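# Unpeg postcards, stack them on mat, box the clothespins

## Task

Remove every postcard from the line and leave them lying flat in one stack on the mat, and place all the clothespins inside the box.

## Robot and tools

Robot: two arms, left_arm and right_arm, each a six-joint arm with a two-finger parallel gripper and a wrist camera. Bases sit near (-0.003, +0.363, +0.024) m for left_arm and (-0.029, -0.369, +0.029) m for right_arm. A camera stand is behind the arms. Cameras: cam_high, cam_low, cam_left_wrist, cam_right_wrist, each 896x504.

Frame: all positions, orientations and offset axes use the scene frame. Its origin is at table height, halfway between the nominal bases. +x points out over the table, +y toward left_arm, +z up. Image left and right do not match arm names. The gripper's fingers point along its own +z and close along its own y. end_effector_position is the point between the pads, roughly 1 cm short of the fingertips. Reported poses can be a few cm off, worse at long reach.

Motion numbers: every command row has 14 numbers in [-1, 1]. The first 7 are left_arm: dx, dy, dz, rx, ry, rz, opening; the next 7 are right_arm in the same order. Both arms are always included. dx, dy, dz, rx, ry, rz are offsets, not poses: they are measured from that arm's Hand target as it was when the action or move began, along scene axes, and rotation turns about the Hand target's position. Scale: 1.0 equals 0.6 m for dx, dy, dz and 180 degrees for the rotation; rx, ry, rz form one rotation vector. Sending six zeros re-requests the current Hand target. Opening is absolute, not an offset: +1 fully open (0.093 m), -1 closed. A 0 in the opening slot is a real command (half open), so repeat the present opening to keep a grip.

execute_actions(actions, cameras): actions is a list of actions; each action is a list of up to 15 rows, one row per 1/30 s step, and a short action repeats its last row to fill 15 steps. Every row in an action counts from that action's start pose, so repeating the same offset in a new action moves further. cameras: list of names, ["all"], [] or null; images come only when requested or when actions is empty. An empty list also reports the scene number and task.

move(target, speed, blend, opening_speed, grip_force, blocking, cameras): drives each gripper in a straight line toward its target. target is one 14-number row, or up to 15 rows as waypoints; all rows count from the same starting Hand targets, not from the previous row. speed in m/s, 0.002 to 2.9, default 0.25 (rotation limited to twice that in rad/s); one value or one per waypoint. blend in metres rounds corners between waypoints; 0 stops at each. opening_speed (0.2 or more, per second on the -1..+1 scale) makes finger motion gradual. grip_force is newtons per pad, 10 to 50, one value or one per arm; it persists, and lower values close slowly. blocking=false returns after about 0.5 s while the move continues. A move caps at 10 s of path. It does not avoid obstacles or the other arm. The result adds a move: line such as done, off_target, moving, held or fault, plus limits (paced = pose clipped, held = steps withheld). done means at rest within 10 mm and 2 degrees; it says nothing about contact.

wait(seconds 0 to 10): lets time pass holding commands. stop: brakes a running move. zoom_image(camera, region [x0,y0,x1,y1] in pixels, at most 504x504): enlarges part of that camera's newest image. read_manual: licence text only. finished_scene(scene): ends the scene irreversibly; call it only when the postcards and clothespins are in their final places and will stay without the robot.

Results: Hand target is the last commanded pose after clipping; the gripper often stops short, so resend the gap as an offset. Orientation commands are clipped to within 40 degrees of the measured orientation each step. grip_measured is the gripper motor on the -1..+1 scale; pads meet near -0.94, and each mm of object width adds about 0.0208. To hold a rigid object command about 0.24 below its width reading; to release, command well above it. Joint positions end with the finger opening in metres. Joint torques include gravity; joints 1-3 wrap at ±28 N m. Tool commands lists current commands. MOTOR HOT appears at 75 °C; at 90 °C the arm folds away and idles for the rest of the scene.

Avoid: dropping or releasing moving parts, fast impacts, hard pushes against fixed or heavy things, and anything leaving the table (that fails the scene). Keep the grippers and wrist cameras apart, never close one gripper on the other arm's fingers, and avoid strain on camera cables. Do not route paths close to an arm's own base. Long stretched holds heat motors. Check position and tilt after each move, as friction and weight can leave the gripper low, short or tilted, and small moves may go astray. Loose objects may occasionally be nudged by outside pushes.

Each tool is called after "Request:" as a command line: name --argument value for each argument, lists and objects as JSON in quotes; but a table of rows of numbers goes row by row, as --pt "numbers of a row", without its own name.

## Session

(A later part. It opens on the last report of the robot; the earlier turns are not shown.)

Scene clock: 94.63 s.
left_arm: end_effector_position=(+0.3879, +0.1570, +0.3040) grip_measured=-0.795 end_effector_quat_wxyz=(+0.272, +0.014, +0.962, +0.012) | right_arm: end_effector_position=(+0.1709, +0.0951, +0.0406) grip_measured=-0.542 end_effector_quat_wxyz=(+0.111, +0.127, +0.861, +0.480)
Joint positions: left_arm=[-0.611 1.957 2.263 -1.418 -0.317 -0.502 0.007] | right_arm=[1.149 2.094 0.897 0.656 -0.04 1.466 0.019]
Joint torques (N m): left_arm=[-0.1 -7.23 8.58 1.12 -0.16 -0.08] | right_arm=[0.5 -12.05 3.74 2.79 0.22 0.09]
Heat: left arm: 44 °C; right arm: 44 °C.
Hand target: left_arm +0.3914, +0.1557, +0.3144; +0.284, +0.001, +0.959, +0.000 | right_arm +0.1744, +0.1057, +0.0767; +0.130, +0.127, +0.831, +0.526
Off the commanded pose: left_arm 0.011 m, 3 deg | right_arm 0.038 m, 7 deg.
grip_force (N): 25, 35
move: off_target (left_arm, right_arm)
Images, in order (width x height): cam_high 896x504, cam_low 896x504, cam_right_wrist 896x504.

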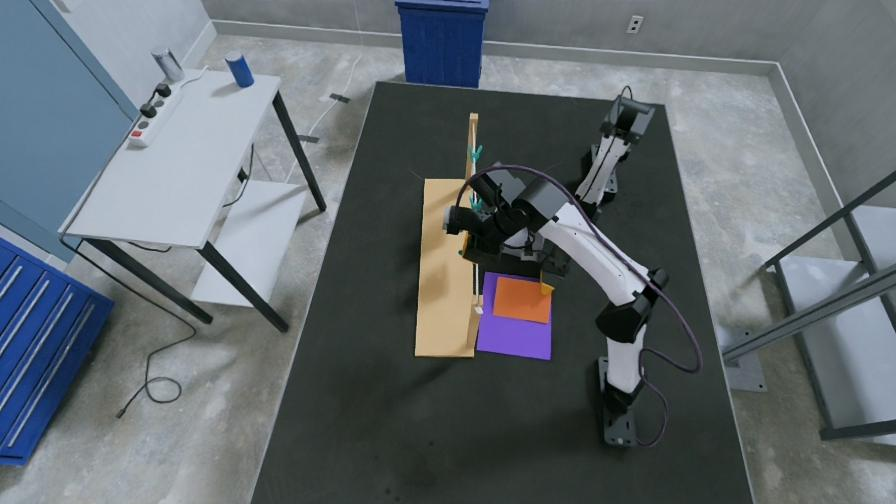

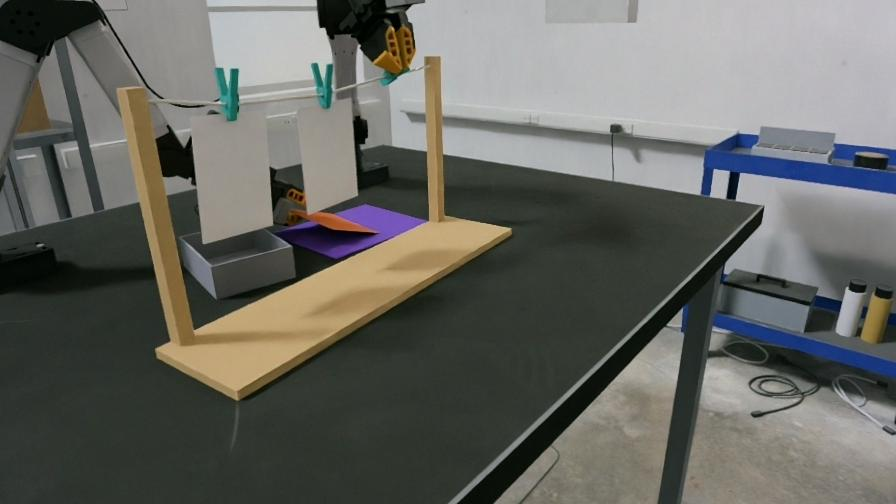

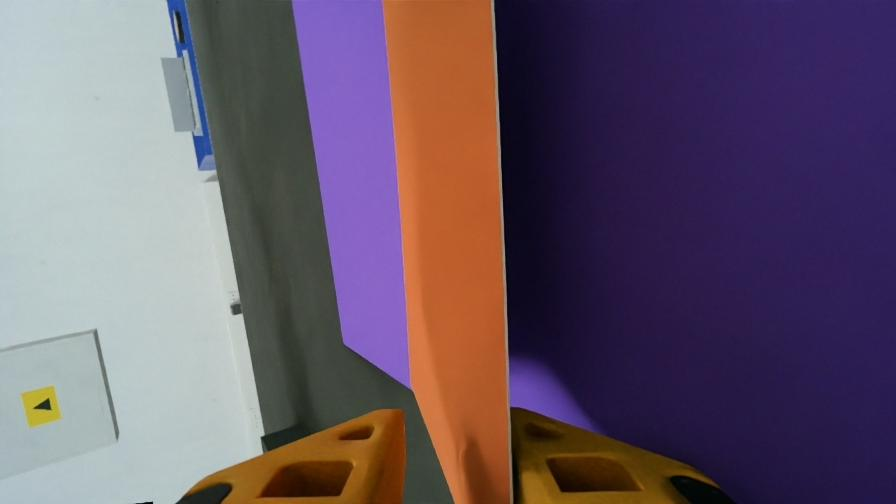

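Request:
move --target '[0, 0, 0, 0, 0, 0, -1, 0.055, 0.07, -0.022, 0, 0, 0, -0.54]' --speed 0.05 --cameras '["cam_low", "cam_right_wrist", "cam_high"]'

Request:
zoom_image --camera "cam_low" --region '[160, 150, 460, 310]'

Request:
zoom_image --camera "cam_high" --region '[440, 200, 600, 380]'

Scene clock: 97.70 s.
left_arm: end_effector_position=(+0.3879, +0.1570, +0.3040) grip_measured=-0.795 end_effector_quat_wxyz=(+0.272, +0.014, +0.962, +0.012) | right_arm: end_effector_position=(+0.1984, +0.1379, +0.0469) grip_measured=-0.542 end_effector_quat_wxyz=(+0.122, +0.129, +0.843, +0.508)
Joint positions: left_arm=[-0.611 1.957 2.263 -1.418 -0.317 -0.502 0.007] | right_arm=[1.135 2.223 1.095 0.656 -0.04 1.466 0.019]
Joint torques (N m): left_arm=[-0.08 -7.27 8.59 1.11 -0.16 -0.08] | right_arm=[-0.29 -9.88 7.75 2.18 -0.07 -0.03]
Heat: left arm: 44 °C; right arm: 44 °C.
Hand target: left_arm +0.3914, +0.1557, +0.3144; +0.284, +0.001, +0.959, +0.000 | right_arm +0.2074, +0.1477, +0.0635; +0.130, +0.127, +0.831, +0.526
Off the commanded pose: left_arm 0.011 m, 3 deg | right_arm 0.021 m, 3 deg.
grip_force (N): 25, 35
move: off_target (left_arm, right_arm)
Images, in order (width x height): cam_high 896x504, cam_low 896x504, cam_right_wrist 896x504.

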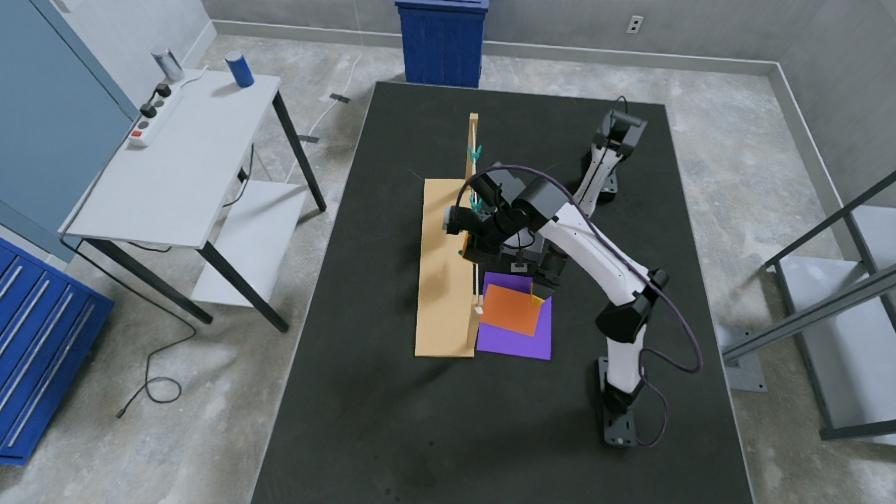

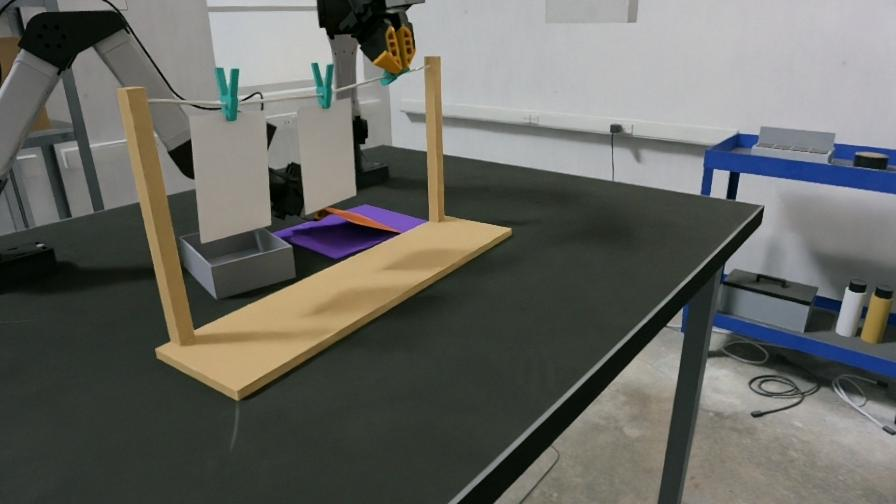

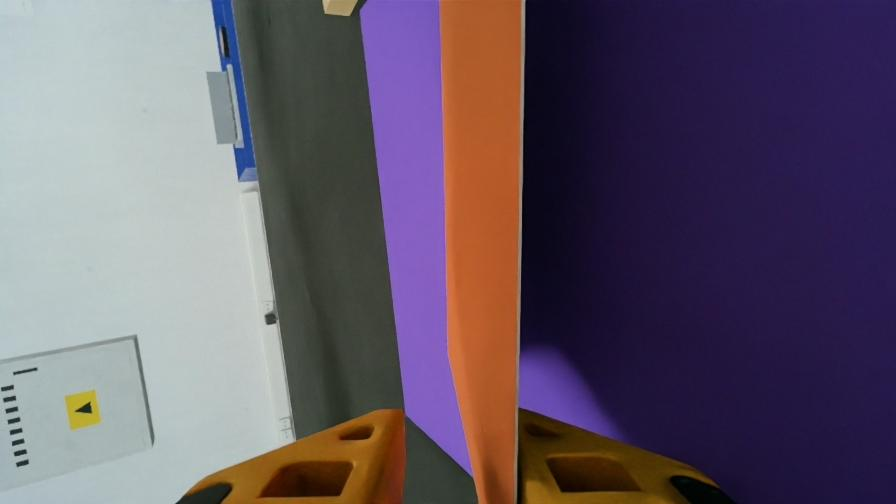

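Scaled by 1.680 from the camera's 896x504 image, which has a finer 1280x720 frame.

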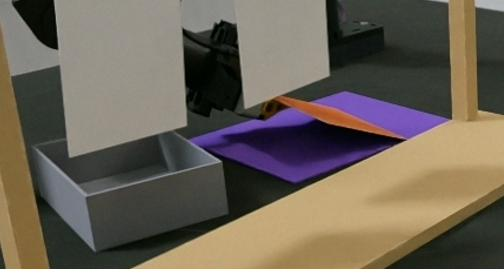

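Scaled by 2.800 from the camera's 896x504 image, which has a finer 1280x720 frame.

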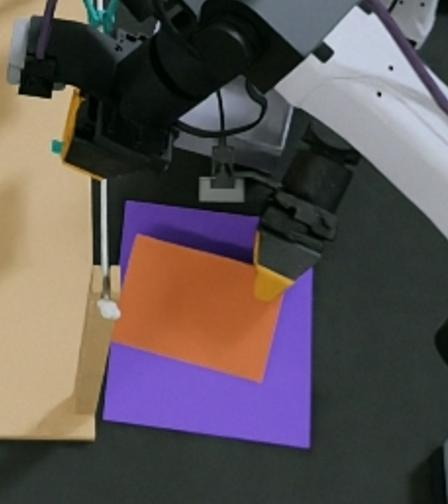

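Request:
move --target '[0, 0, 0, 0, 0, 0, -1, 0.0, 0.0, -0.025, 0, 0, 0, -0.54]' --speed 0.05 --cameras '["cam_right_wrist"]'

Scene clock: 98.87 s.
left_arm: end_effector_position=(+0.3879, +0.1570, +0.3040) grip_measured=-0.795 end_effector_quat_wxyz=(+0.272, +0.014, +0.962, +0.012) | right_arm: end_effector_position=(+0.1970, +0.1349, +0.0292) grip_measured=-0.542 end_effector_quat_wxyz=(+0.119, +0.131, +0.851, +0.495)
Joint positions: left_arm=[-0.611 1.957 2.263 -1.418 -0.317 -0.502 0.007] | right_arm=[1.135 2.257 1.095 0.658 -0.04 1.466 0.019]
Joint torques (N m): left_arm=[-0.12 -7.2 8.58 1.12 -0.15 -0.08] | right_arm=[-0.31 -9.26 7.24 2.6 -0.09 -0.04]
Heat: left arm: 44 °C; right arm: 44 °C.
Hand target: left_arm +0.3914, +0.1557, +0.3144; +0.284, +0.001, +0.959, +0.000 | right_arm +0.2074, +0.1477, +0.0485; +0.130, +0.127, +0.831, +0.526
Off the commanded pose: left_arm 0.011 m, 3 deg | right_arm 0.025 m, 4 deg.
grip_force (N): 25, 35
move: off_target (left_arm, right_arm)
Images, in order (width x height): cam_right_wrist 896x504.

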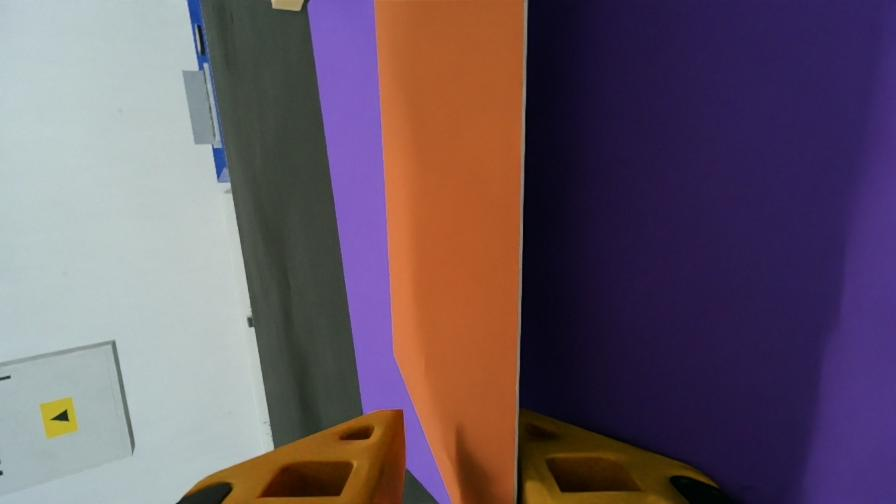

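Request:
execute_actions --actions '[[[0,0,0,0,0,0,-1,-0.1,-0.083,0.03,0,0,0,-0.54]]]' --cameras '["cam_low", "cam_right_wrist", "cam_high"]'

Request:
zoom_image --camera "cam_high" --region '[440, 200, 600, 380]'

Scene clock: 100.20 s.
left_arm: end_effector_position=(+0.3879, +0.1570, +0.3040) grip_measured=-0.795 end_effector_quat_wxyz=(+0.272, +0.014, +0.962, +0.012) | right_arm: end_effector_position=(+0.1376, +0.0894, +0.0312) grip_measured=-0.542 end_effector_quat_wxyz=(+0.110, +0.118, +0.862, +0.480)
Joint positions: left_arm=[-0.611 1.957 2.263 -1.418 -0.317 -0.502 0.007] | right_arm=[1.226 2.086 0.815 0.731 0.015 1.492 0.019]
Joint torques (N m): left_arm=[-0.12 -7.17 8.59 1.11 -0.15 -0.08] | right_arm=[-0.23 -11.67 3.44 2.78 0.27 0.11]
Heat: left arm: 44 °C; right arm: 44 °C.
Hand target: left_arm +0.3914, +0.1557, +0.3144; +0.284, +0.001, +0.959, +0.000 | right_arm +0.1474, +0.0979, +0.0665; +0.130, +0.127, +0.831, +0.526
Off the commanded pose: left_arm 0.011 m, 3 deg | right_arm 0.038 m, 7 deg.
grip_force (N): 25, 35
Images, in order (width x height): cam_high 896x504, cam_low 896x504, cam_right_wrist 896x504.

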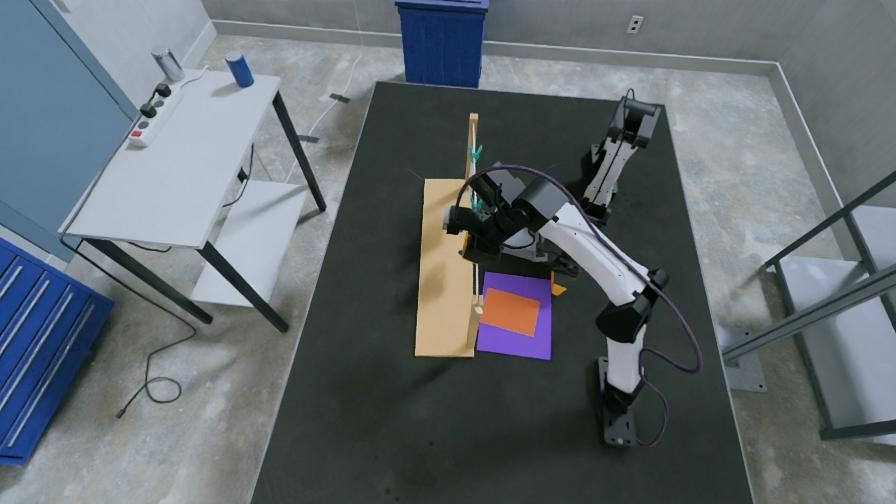

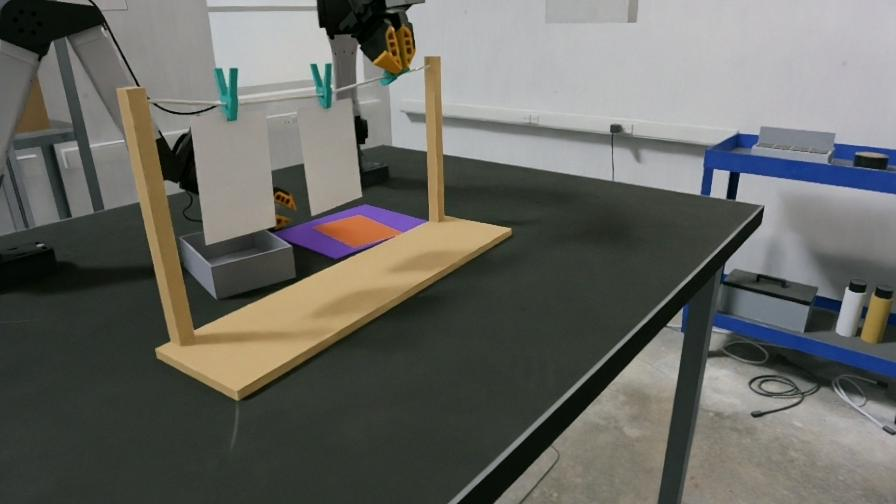

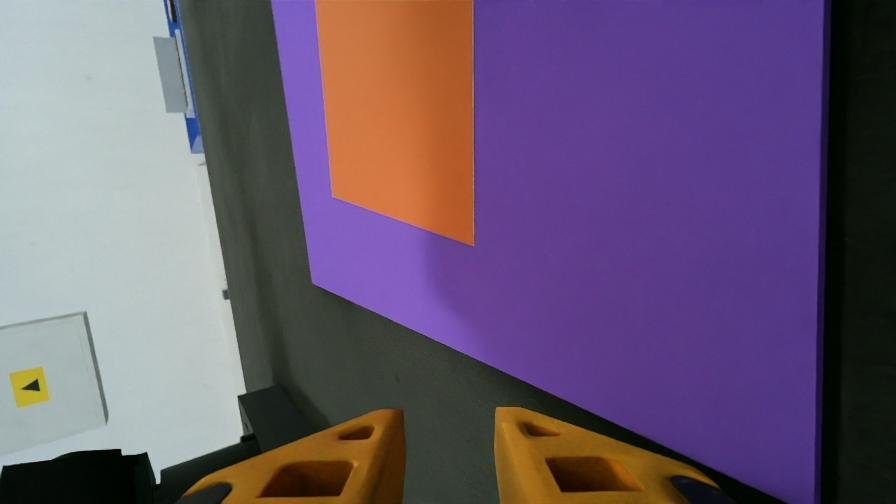

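Scaled by 2.800 from the camera's 896x504 image, which has a finer 1280x720 frame.

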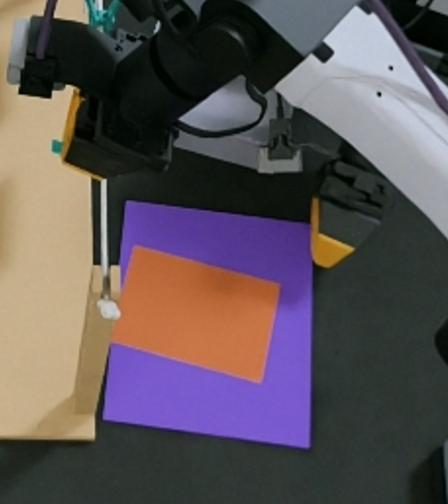

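Request:
move --pt "-0.0108 0 0.0103 0 -0.0972 0 -1 0 -0.1 0.14 0 0 0 -0.54" --pt "-0.0243 0 0.017 0 -0.1944 0 -1 -0.01 -0.25 0.28 0 0 0 -0.54" --pt "-0.0392 0 0.0193 0 -0.2917 0 -1 -0.017 -0.32 0.283 0 0 0 -0.54" --blend '[0.01,0.01,0]' --speed 0.1 --grip_force '[40, 35]' --cameras '["cam_low", "cam_left_wrist"]'

Request:
zoom_image --camera "cam_low" --region '[310, 0, 500, 107]'

Scene clock: 106.20 s.
left_arm: end_effector_position=(+0.3727, +0.1584, +0.3096) grip_measured=-0.842 end_effector_quat_wxyz=(+0.655, +0.015, +0.755, +0.024) | right_arm: end_effector_position=(+0.1419, -0.0895, +0.2422) grip_measured=-0.542 end_effector_quat_wxyz=(+0.137, +0.136, +0.823, +0.534)
Joint positions: left_arm=[-0.789 1.398 0.958 0.24 -0.789 -0.086 0.005] | right_arm=[0.902 0.897 0.614 -0.131 -0.232 1.383 0.019]
Joint torques (N m): left_arm=[-1.09 -6.43 5.42 2.6 -0.15 0.17] | right_arm=[-0.35 -2.51 5.59 1.81 -0.22 -0.16]
Heat: left arm: 44 °C; right arm: 43 °C.
Hand target: left_arm +0.3679, +0.1557, +0.3260; +0.679, +0.001, +0.735, +0.000 | right_arm +0.1372, -0.0941, +0.2363; +0.130, +0.127, +0.831, +0.526
Off the commanded pose: left_arm 0.017 m, 5 deg | right_arm 0.009 m, 2 deg.
grip_force (N): 40, 35
move: off_target (left_arm)
Images, in order (width x height): cam_low 896x504, cam_left_wrist 896x504.

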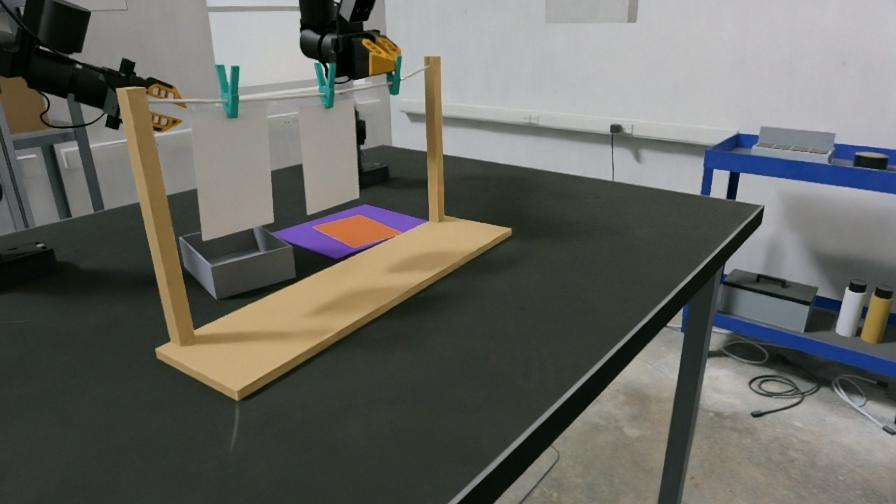

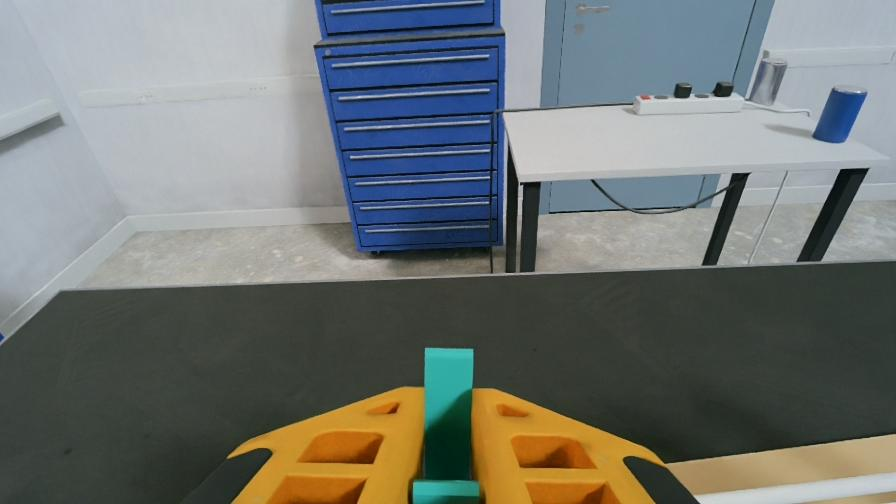

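Scaled by 2.653 from the camera's 896x504 image, which has a finer 1280x720 frame.

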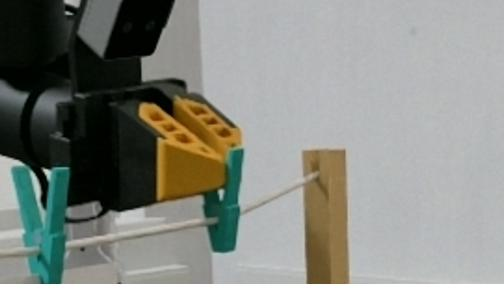

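Now pull straight up.

Request:
move --target '[0,0,0.1,0,0,0,-1, 0,0,0,0,0,0,-0.54]' --speed 0.06 --cameras '["cam_low", "cam_left_wrist"]'

Request:
zoom_image --camera "cam_low" --region '[310, 0, 500, 107]'

Scene clock: 108.13 s.
left_arm: end_effector_position=(+0.3737, +0.1595, +0.3481) grip_measured=-0.842 end_effector_quat_wxyz=(+0.657, +0.014, +0.753, +0.030) | right_arm: end_effector_position=(+0.1419, -0.0895, +0.2422) grip_measured=-0.542 end_effector_quat_wxyz=(+0.137, +0.135, +0.823, +0.534)
Joint positions: left_arm=[-0.789 1.384 1.096 0.093 -0.801 -0.077 0.005] | right_arm=[0.902 0.897 0.614 -0.131 -0.232 1.382 0.019]
Joint torques (N m): left_arm=[-1.07 -7.09 11.59 1.79 -0.05 0.1] | right_arm=[-0.29 -2.58 5.52 1.82 -0.23 -0.17]
Heat: left arm: 44 °C; right arm: 43 °C.
Hand target: left_arm +0.3679, +0.1557, +0.3860; +0.679, +0.001, +0.735, +0.000 | right_arm +0.1372, -0.0941, +0.2363; +0.130, +0.127, +0.831, +0.526
Off the commanded pose: left_arm 0.039 m, 5 deg | right_arm 0.009 m, 2 deg.
grip_force (N): 40, 35
move: off_target (left_arm)
Images, in order (width x height): cam_low 896x504, cam_left_wrist 896x504.

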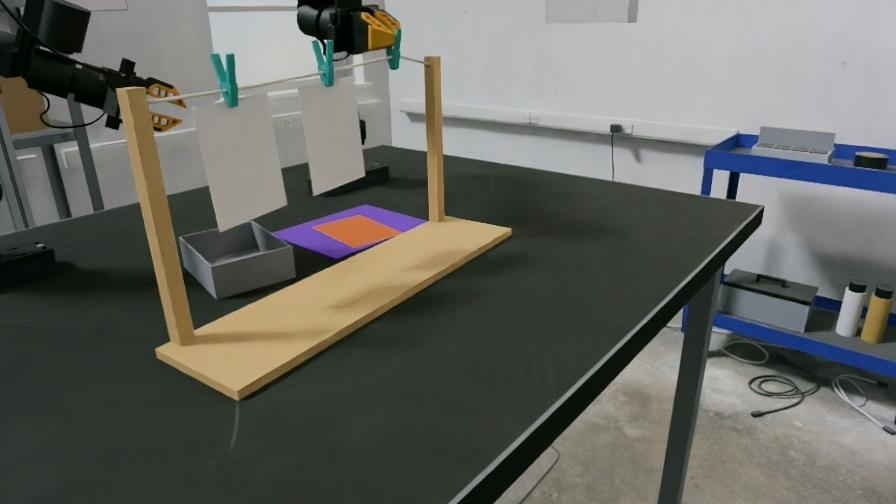

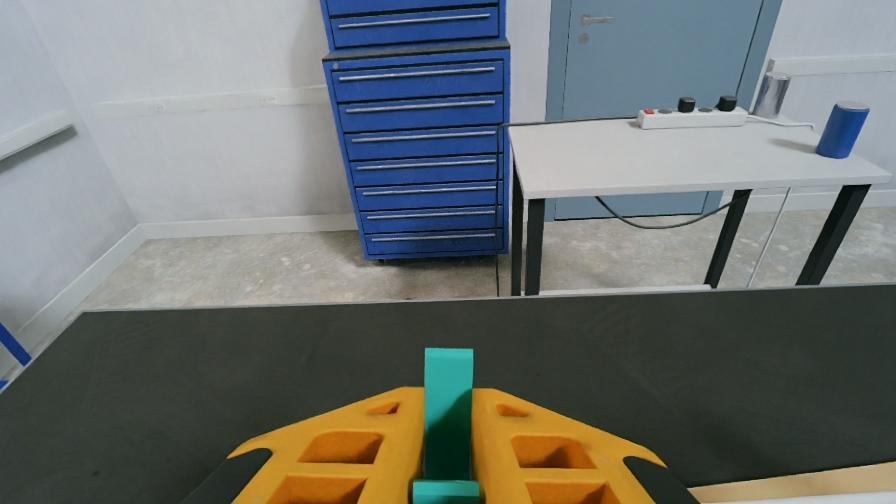

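Scaled by 2.653 from the camera's 896x504 image, which has a finer 1280x720 frame.

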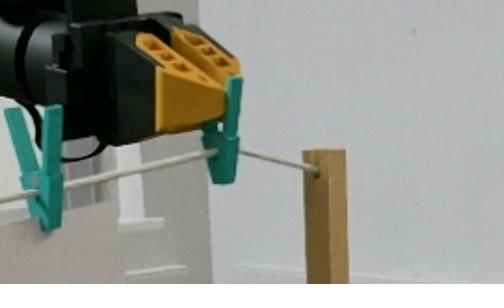

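Request:
move --target '[0,0,-0.1,0,0,0,-1, 0,0,0,0,0,0,-0.54]' --speed 0.06 --cameras '["cam_low"]'

Request:
move --target '[0,0,0,0,0,0,0.1, 0,0,0,0,0,0,-0.54]' --opening_speed 0.5 --cameras '["cam_low", "cam_left_wrist"]'

Request:
zoom_image --camera "cam_low" --region '[310, 0, 500, 107]'

Scene clock: 110.27 s.
left_arm: end_effector_position=(+0.3690, +0.1578, +0.3143) grip_measured=-0.842 end_effector_quat_wxyz=(+0.658, +0.018, +0.752, +0.024) | right_arm: end_effector_position=(+0.1419, -0.0895, +0.2422) grip_measured=-0.542 end_effector_quat_wxyz=(+0.137, +0.135, +0.823, +0.534)
Joint positions: left_arm=[-0.798 1.384 0.958 0.235 -0.795 -0.077 0.005] | right_arm=[0.902 0.897 0.614 -0.131 -0.232 1.382 0.019]
Joint torques (N m): left_arm=[-0.95 -5.24 5.41 2.62 -0.06 0.05] | right_arm=[-0.28 -2.58 5.6 1.8 -0.23 -0.16]
Heat: left arm: 44 °C; right arm: 43 °C.
Hand target: left_arm +0.3679, +0.1557, +0.3260; +0.679, +0.001, +0.735, +0.000 | right_arm +0.1372, -0.0941, +0.2363; +0.130, +0.127, +0.831, +0.526
Off the commanded pose: left_arm 0.012 m, 5 deg | right_arm 0.009 m, 2 deg.
grip_force (N): 40, 35
move: off_target (left_arm)
Images, in order (width x height): cam_low 896x504.

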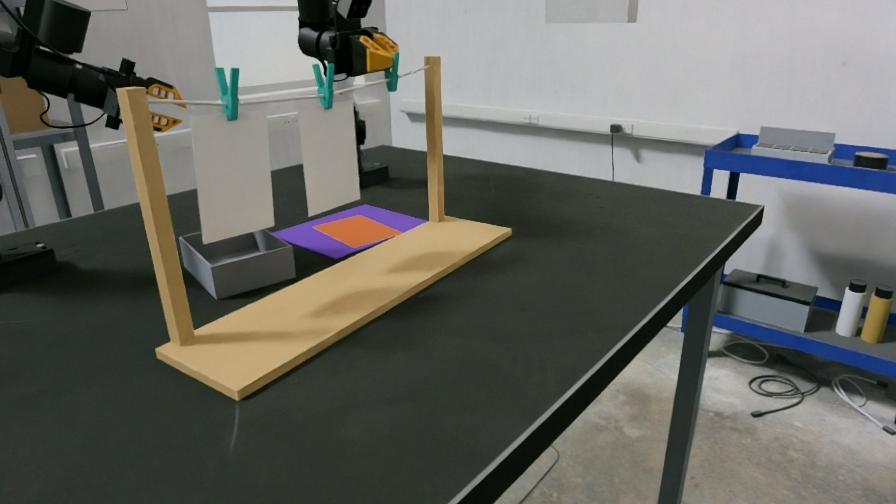

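Scene clock: 112.97 s.
left_arm: end_effector_position=(+0.3691, +0.1577, +0.3148) grip_measured=+0.098 end_effector_quat_wxyz=(+0.659, +0.017, +0.752, +0.023) | right_arm: end_effector_position=(+0.1419, -0.0895, +0.2422) grip_measured=-0.542 end_effector_quat_wxyz=(+0.137, +0.135, +0.823, +0.534)
Joint positions: left_arm=[-0.798 1.384 0.958 0.239 -0.795 -0.077 0.05] | right_arm=[0.902 0.897 0.614 -0.131 -0.232 1.382 0.019]
Joint torques (N m): left_arm=[-0.9 -5.31 5.42 2.61 -0.06 0.05] | right_arm=[-0.31 -2.56 5.6 1.81 -0.24 -0.18]
Heat: left arm: 44 °C; right arm: 43 °C.
Hand target: left_arm +0.3679, +0.1557, +0.3260; +0.679, +0.001, +0.735, +0.000 | right_arm +0.1372, -0.0941, +0.2363; +0.130, +0.127, +0.831, +0.526
Off the commanded pose: left_arm 0.011 m, 4 deg | right_arm 0.009 m, 2 deg.
grip_force (N): 40, 35
move: off_target (left_arm)
Images, in order (width x height): cam_low 896x504, cam_left_wrist 896x504.

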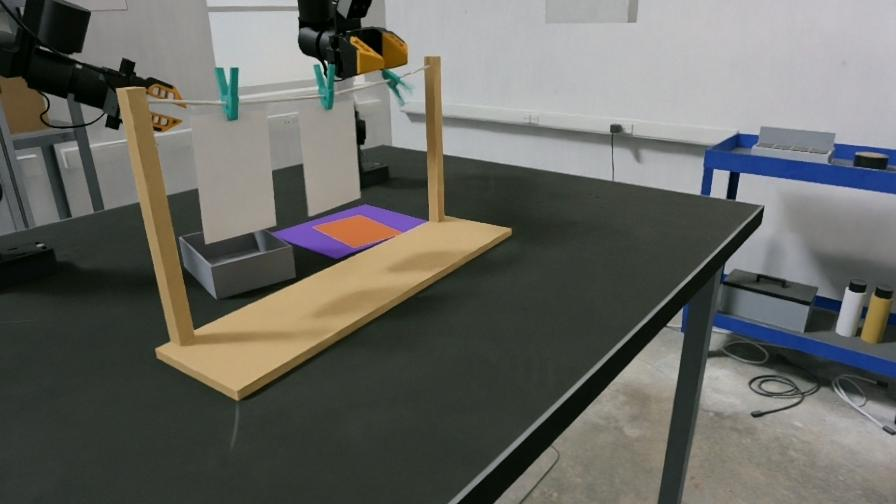

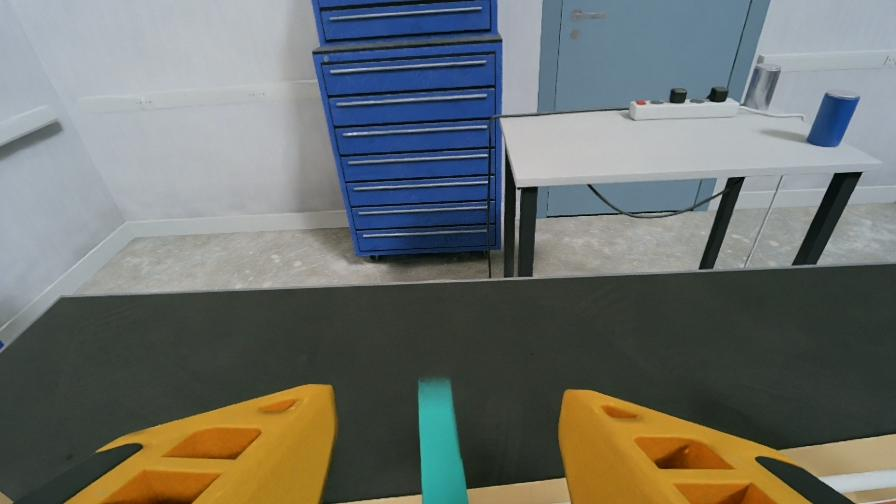

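Scaled by 2.653 from the camera's 896x504 image, which has a finer 1280x720 frame.

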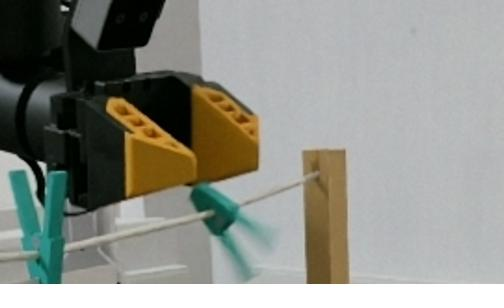

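Request:
wait --seconds 2 --cameras '["cam_low", "cam_left_wrist", "cam_right_wrist"]'

Request:
zoom_image --camera "cam_low" --region '[310, 0, 500, 107]'

Scene clock: 115.17 s.
left_arm: end_effector_position=(+0.3691, +0.1577, +0.3148) grip_measured=+0.098 end_effector_quat_wxyz=(+0.659, +0.017, +0.752, +0.023) | right_arm: end_effector_position=(+0.1419, -0.0895, +0.2422) grip_measured=-0.542 end_effector_quat_wxyz=(+0.137, +0.135, +0.823, +0.534)
Joint positions: left_arm=[-0.798 1.384 0.958 0.239 -0.795 -0.077 0.05] | right_arm=[0.902 0.897 0.614 -0.131 -0.232 1.382 0.019]
Joint torques (N m): left_arm=[-0.92 -5.24 5.44 2.61 -0.09 0.06] | right_arm=[-0.34 -2.56 5.59 1.8 -0.22 -0.17]
Heat: left arm: 44 °C; right arm: 43 °C.
Hand target: left_arm +0.3679, +0.1557, +0.3260; +0.679, +0.001, +0.735, +0.000 | right_arm +0.1372, -0.0941, +0.2363; +0.130, +0.127, +0.831, +0.526
Tool commands: left_gripper/opening=+0.1 right_gripper/opening=-0.54
Off the commanded pose: left_arm 0.011 m, 4 deg | right_arm 0.009 m, 2 deg.
grip_force (N): 40, 35
wait: 2.00 s; at rest from the start
Images, in order (width x height): cam_low 896x504, cam_left_wrist 896x504, cam_right_wrist 896x504.

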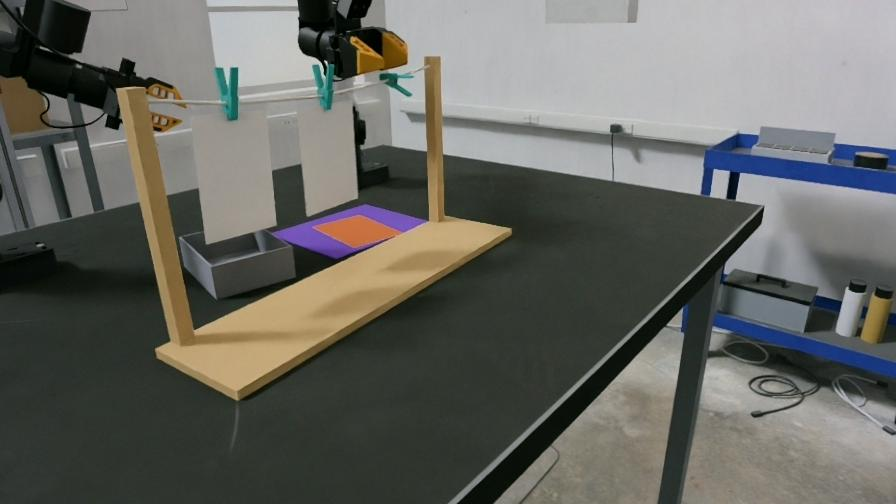

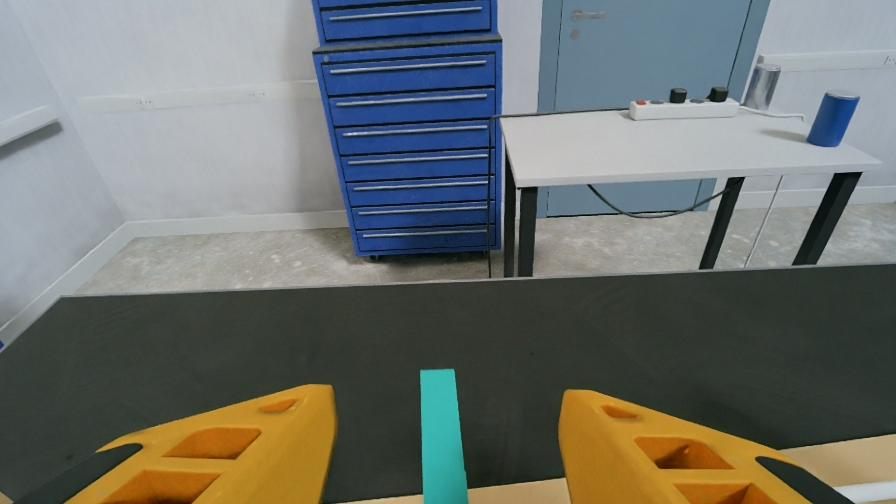

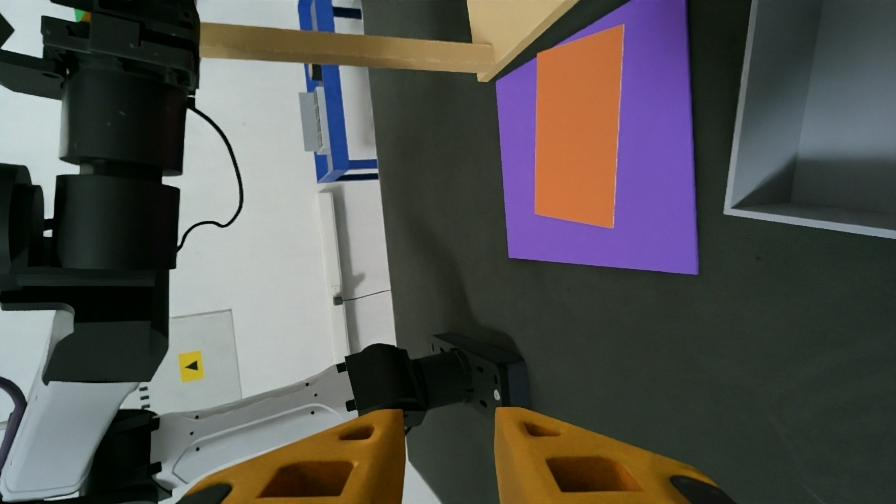

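Scaled by 2.653 from the camera's 896x504 image, which has a finer 1280x720 frame.

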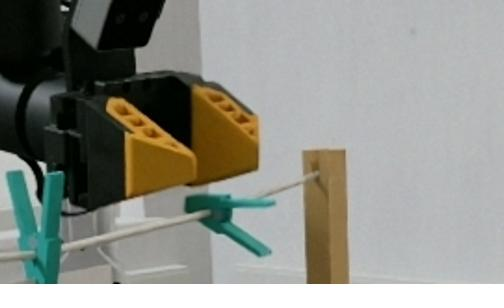

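Request:
move --pt "0 0 0.05 0 0 0 0.1 0 0 0 0 0 0 -0.54" --pt "0.0135 0 0.05 0 0.3194 0 0.1 0 0 0 0 0 0 -0.54" --blend '[0.015,0]' --speed 0.15 --cameras '["cam_low", "cam_left_wrist"]'

Request:
zoom_image --camera "cam_low" --region '[310, 0, 500, 107]'

Scene clock: 121.93 s.
left_arm: end_effector_position=(+0.3794, +0.1541, +0.3522) grip_measured=+0.098 end_effector_quat_wxyz=(+0.302, +0.007, +0.953, -0.029) | right_arm: end_effector_position=(+0.1419, -0.0895, +0.2422) grip_measured=-0.542 end_effector_quat_wxyz=(+0.137, +0.135, +0.823, +0.534)
Joint positions: left_arm=[-0.616 1.978 2.489 -1.527 -0.284 -0.513 0.05] | right_arm=[0.902 0.897 0.614 -0.131 -0.232 1.382 0.019]
Joint torques (N m): left_arm=[0.13 -6.67 7.75 0.97 -0.11 0.13] | right_arm=[-0.25 -2.58 5.57 1.81 -0.23 -0.15]
Heat: left arm: 45 °C; right arm: 42 °C.
Hand target: left_arm +0.3760, +0.1557, +0.3560; +0.242, +0.001, +0.970, +0.000 | right_arm +0.1372, -0.0941, +0.2363; +0.130, +0.127, +0.831, +0.526
Off the commanded pose: left_arm 0.005 m, 8 deg | right_arm 0.009 m, 2 deg.
joint sent to its limit (left arm) — joint 4 (wrist pitch), lower limit. The joint targets are off in position and orientation.
grip_force (N): 40, 35
move: off_target (left_arm)
Images, in order (width x height): cam_low 896x504, cam_left_wrist 896x504.

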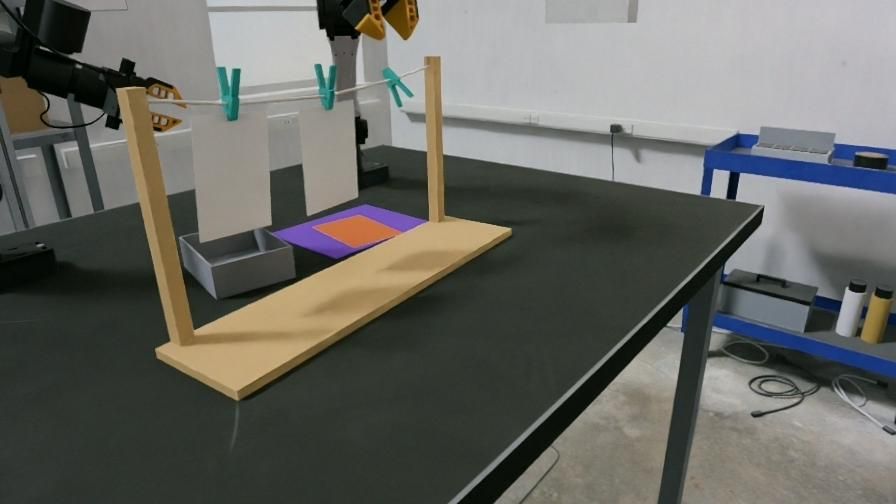

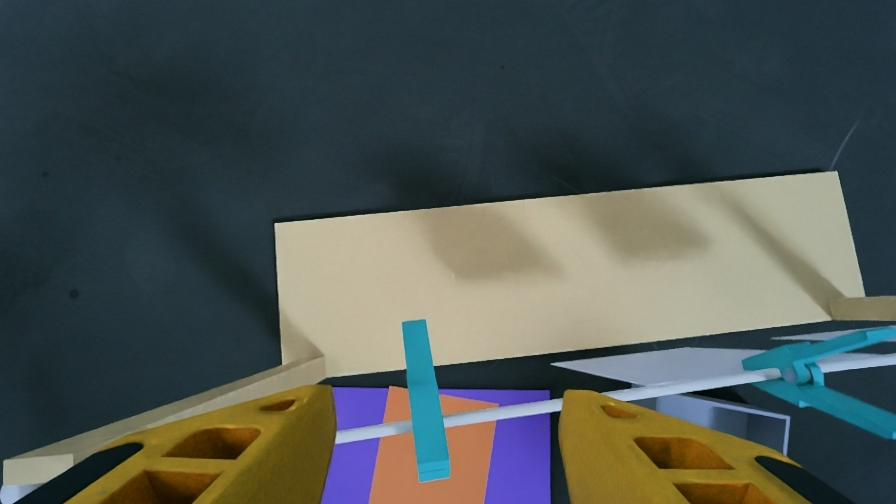

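Scaled by 2.653 from the camera's 896x504 image, which has a finer 1280x720 frame.

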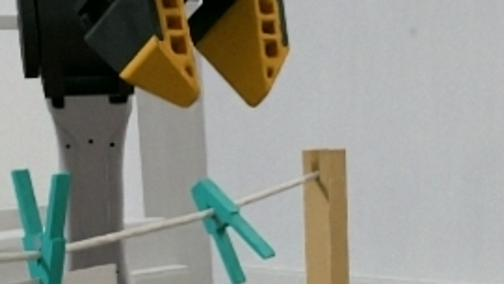

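Request:
wait --seconds 3 --cameras '["cam_low", "cam_left_wrist"]'

Request:
zoom_image --camera "cam_low" --region '[310, 0, 500, 107]'

Scene clock: 125.13 s.
left_arm: end_effector_position=(+0.3794, +0.1541, +0.3522) grip_measured=+0.098 end_effector_quat_wxyz=(+0.302, +0.007, +0.953, -0.029) | right_arm: end_effector_position=(+0.1419, -0.0895, +0.2422) grip_measured=-0.542 end_effector_quat_wxyz=(+0.137, +0.135, +0.823, +0.534)
Joint positions: left_arm=[-0.616 1.978 2.489 -1.527 -0.284 -0.513 0.05] | right_arm=[0.902 0.897 0.614 -0.131 -0.232 1.382 0.019]
Joint torques (N m): left_arm=[0.14 -6.68 7.75 0.97 -0.11 0.13] | right_arm=[-0.27 -2.48 5.59 1.8 -0.23 -0.17]
Heat: left arm: 44 °C; right arm: 42 °C.
Hand target: left_arm +0.3760, +0.1557, +0.3560; +0.242, +0.001, +0.970, +0.000 | right_arm +0.1372, -0.0941, +0.2363; +0.130, +0.127, +0.831, +0.526
Tool commands: left_gripper/opening=+0.1 right_gripper/opening=-0.54
Off the commanded pose: left_arm 0.005 m, 8 deg | right_arm 0.009 m, 2 deg.
grip_force (N): 40, 35
wait: 3.00 s; at rest from the start
Images, in order (width x height): cam_low 896x504, cam_left_wrist 896x504.

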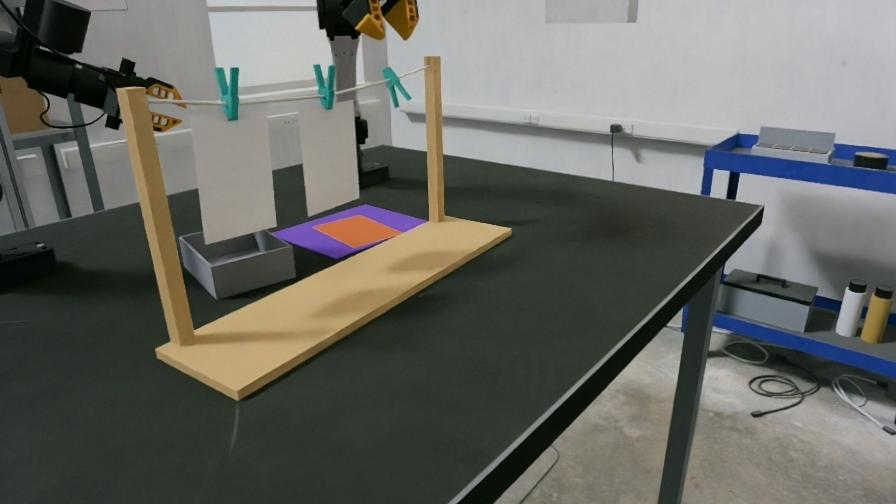

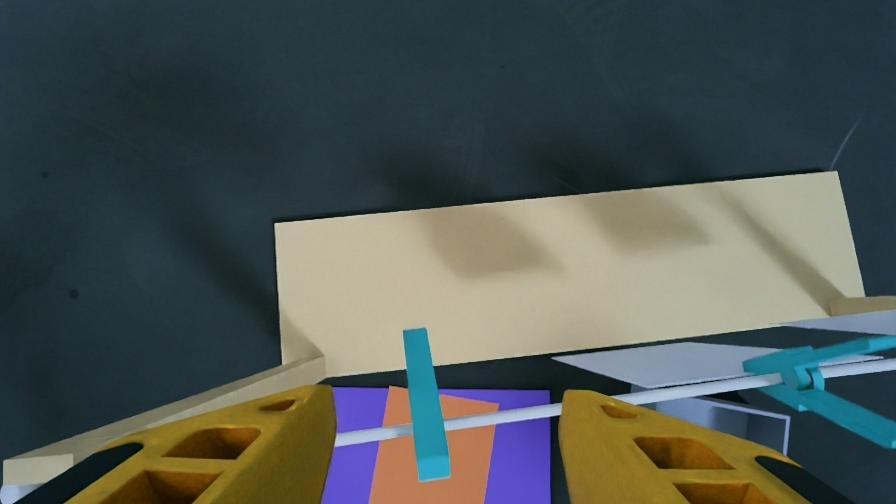

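Scaled by 2.653 from the camera's 896x504 image, which has a finer 1280x720 frame.

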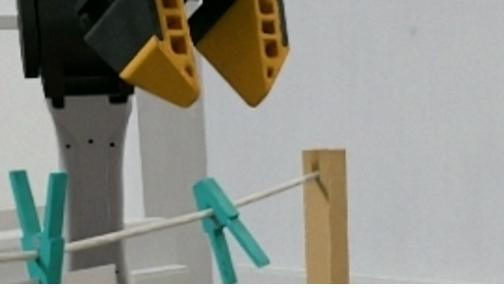

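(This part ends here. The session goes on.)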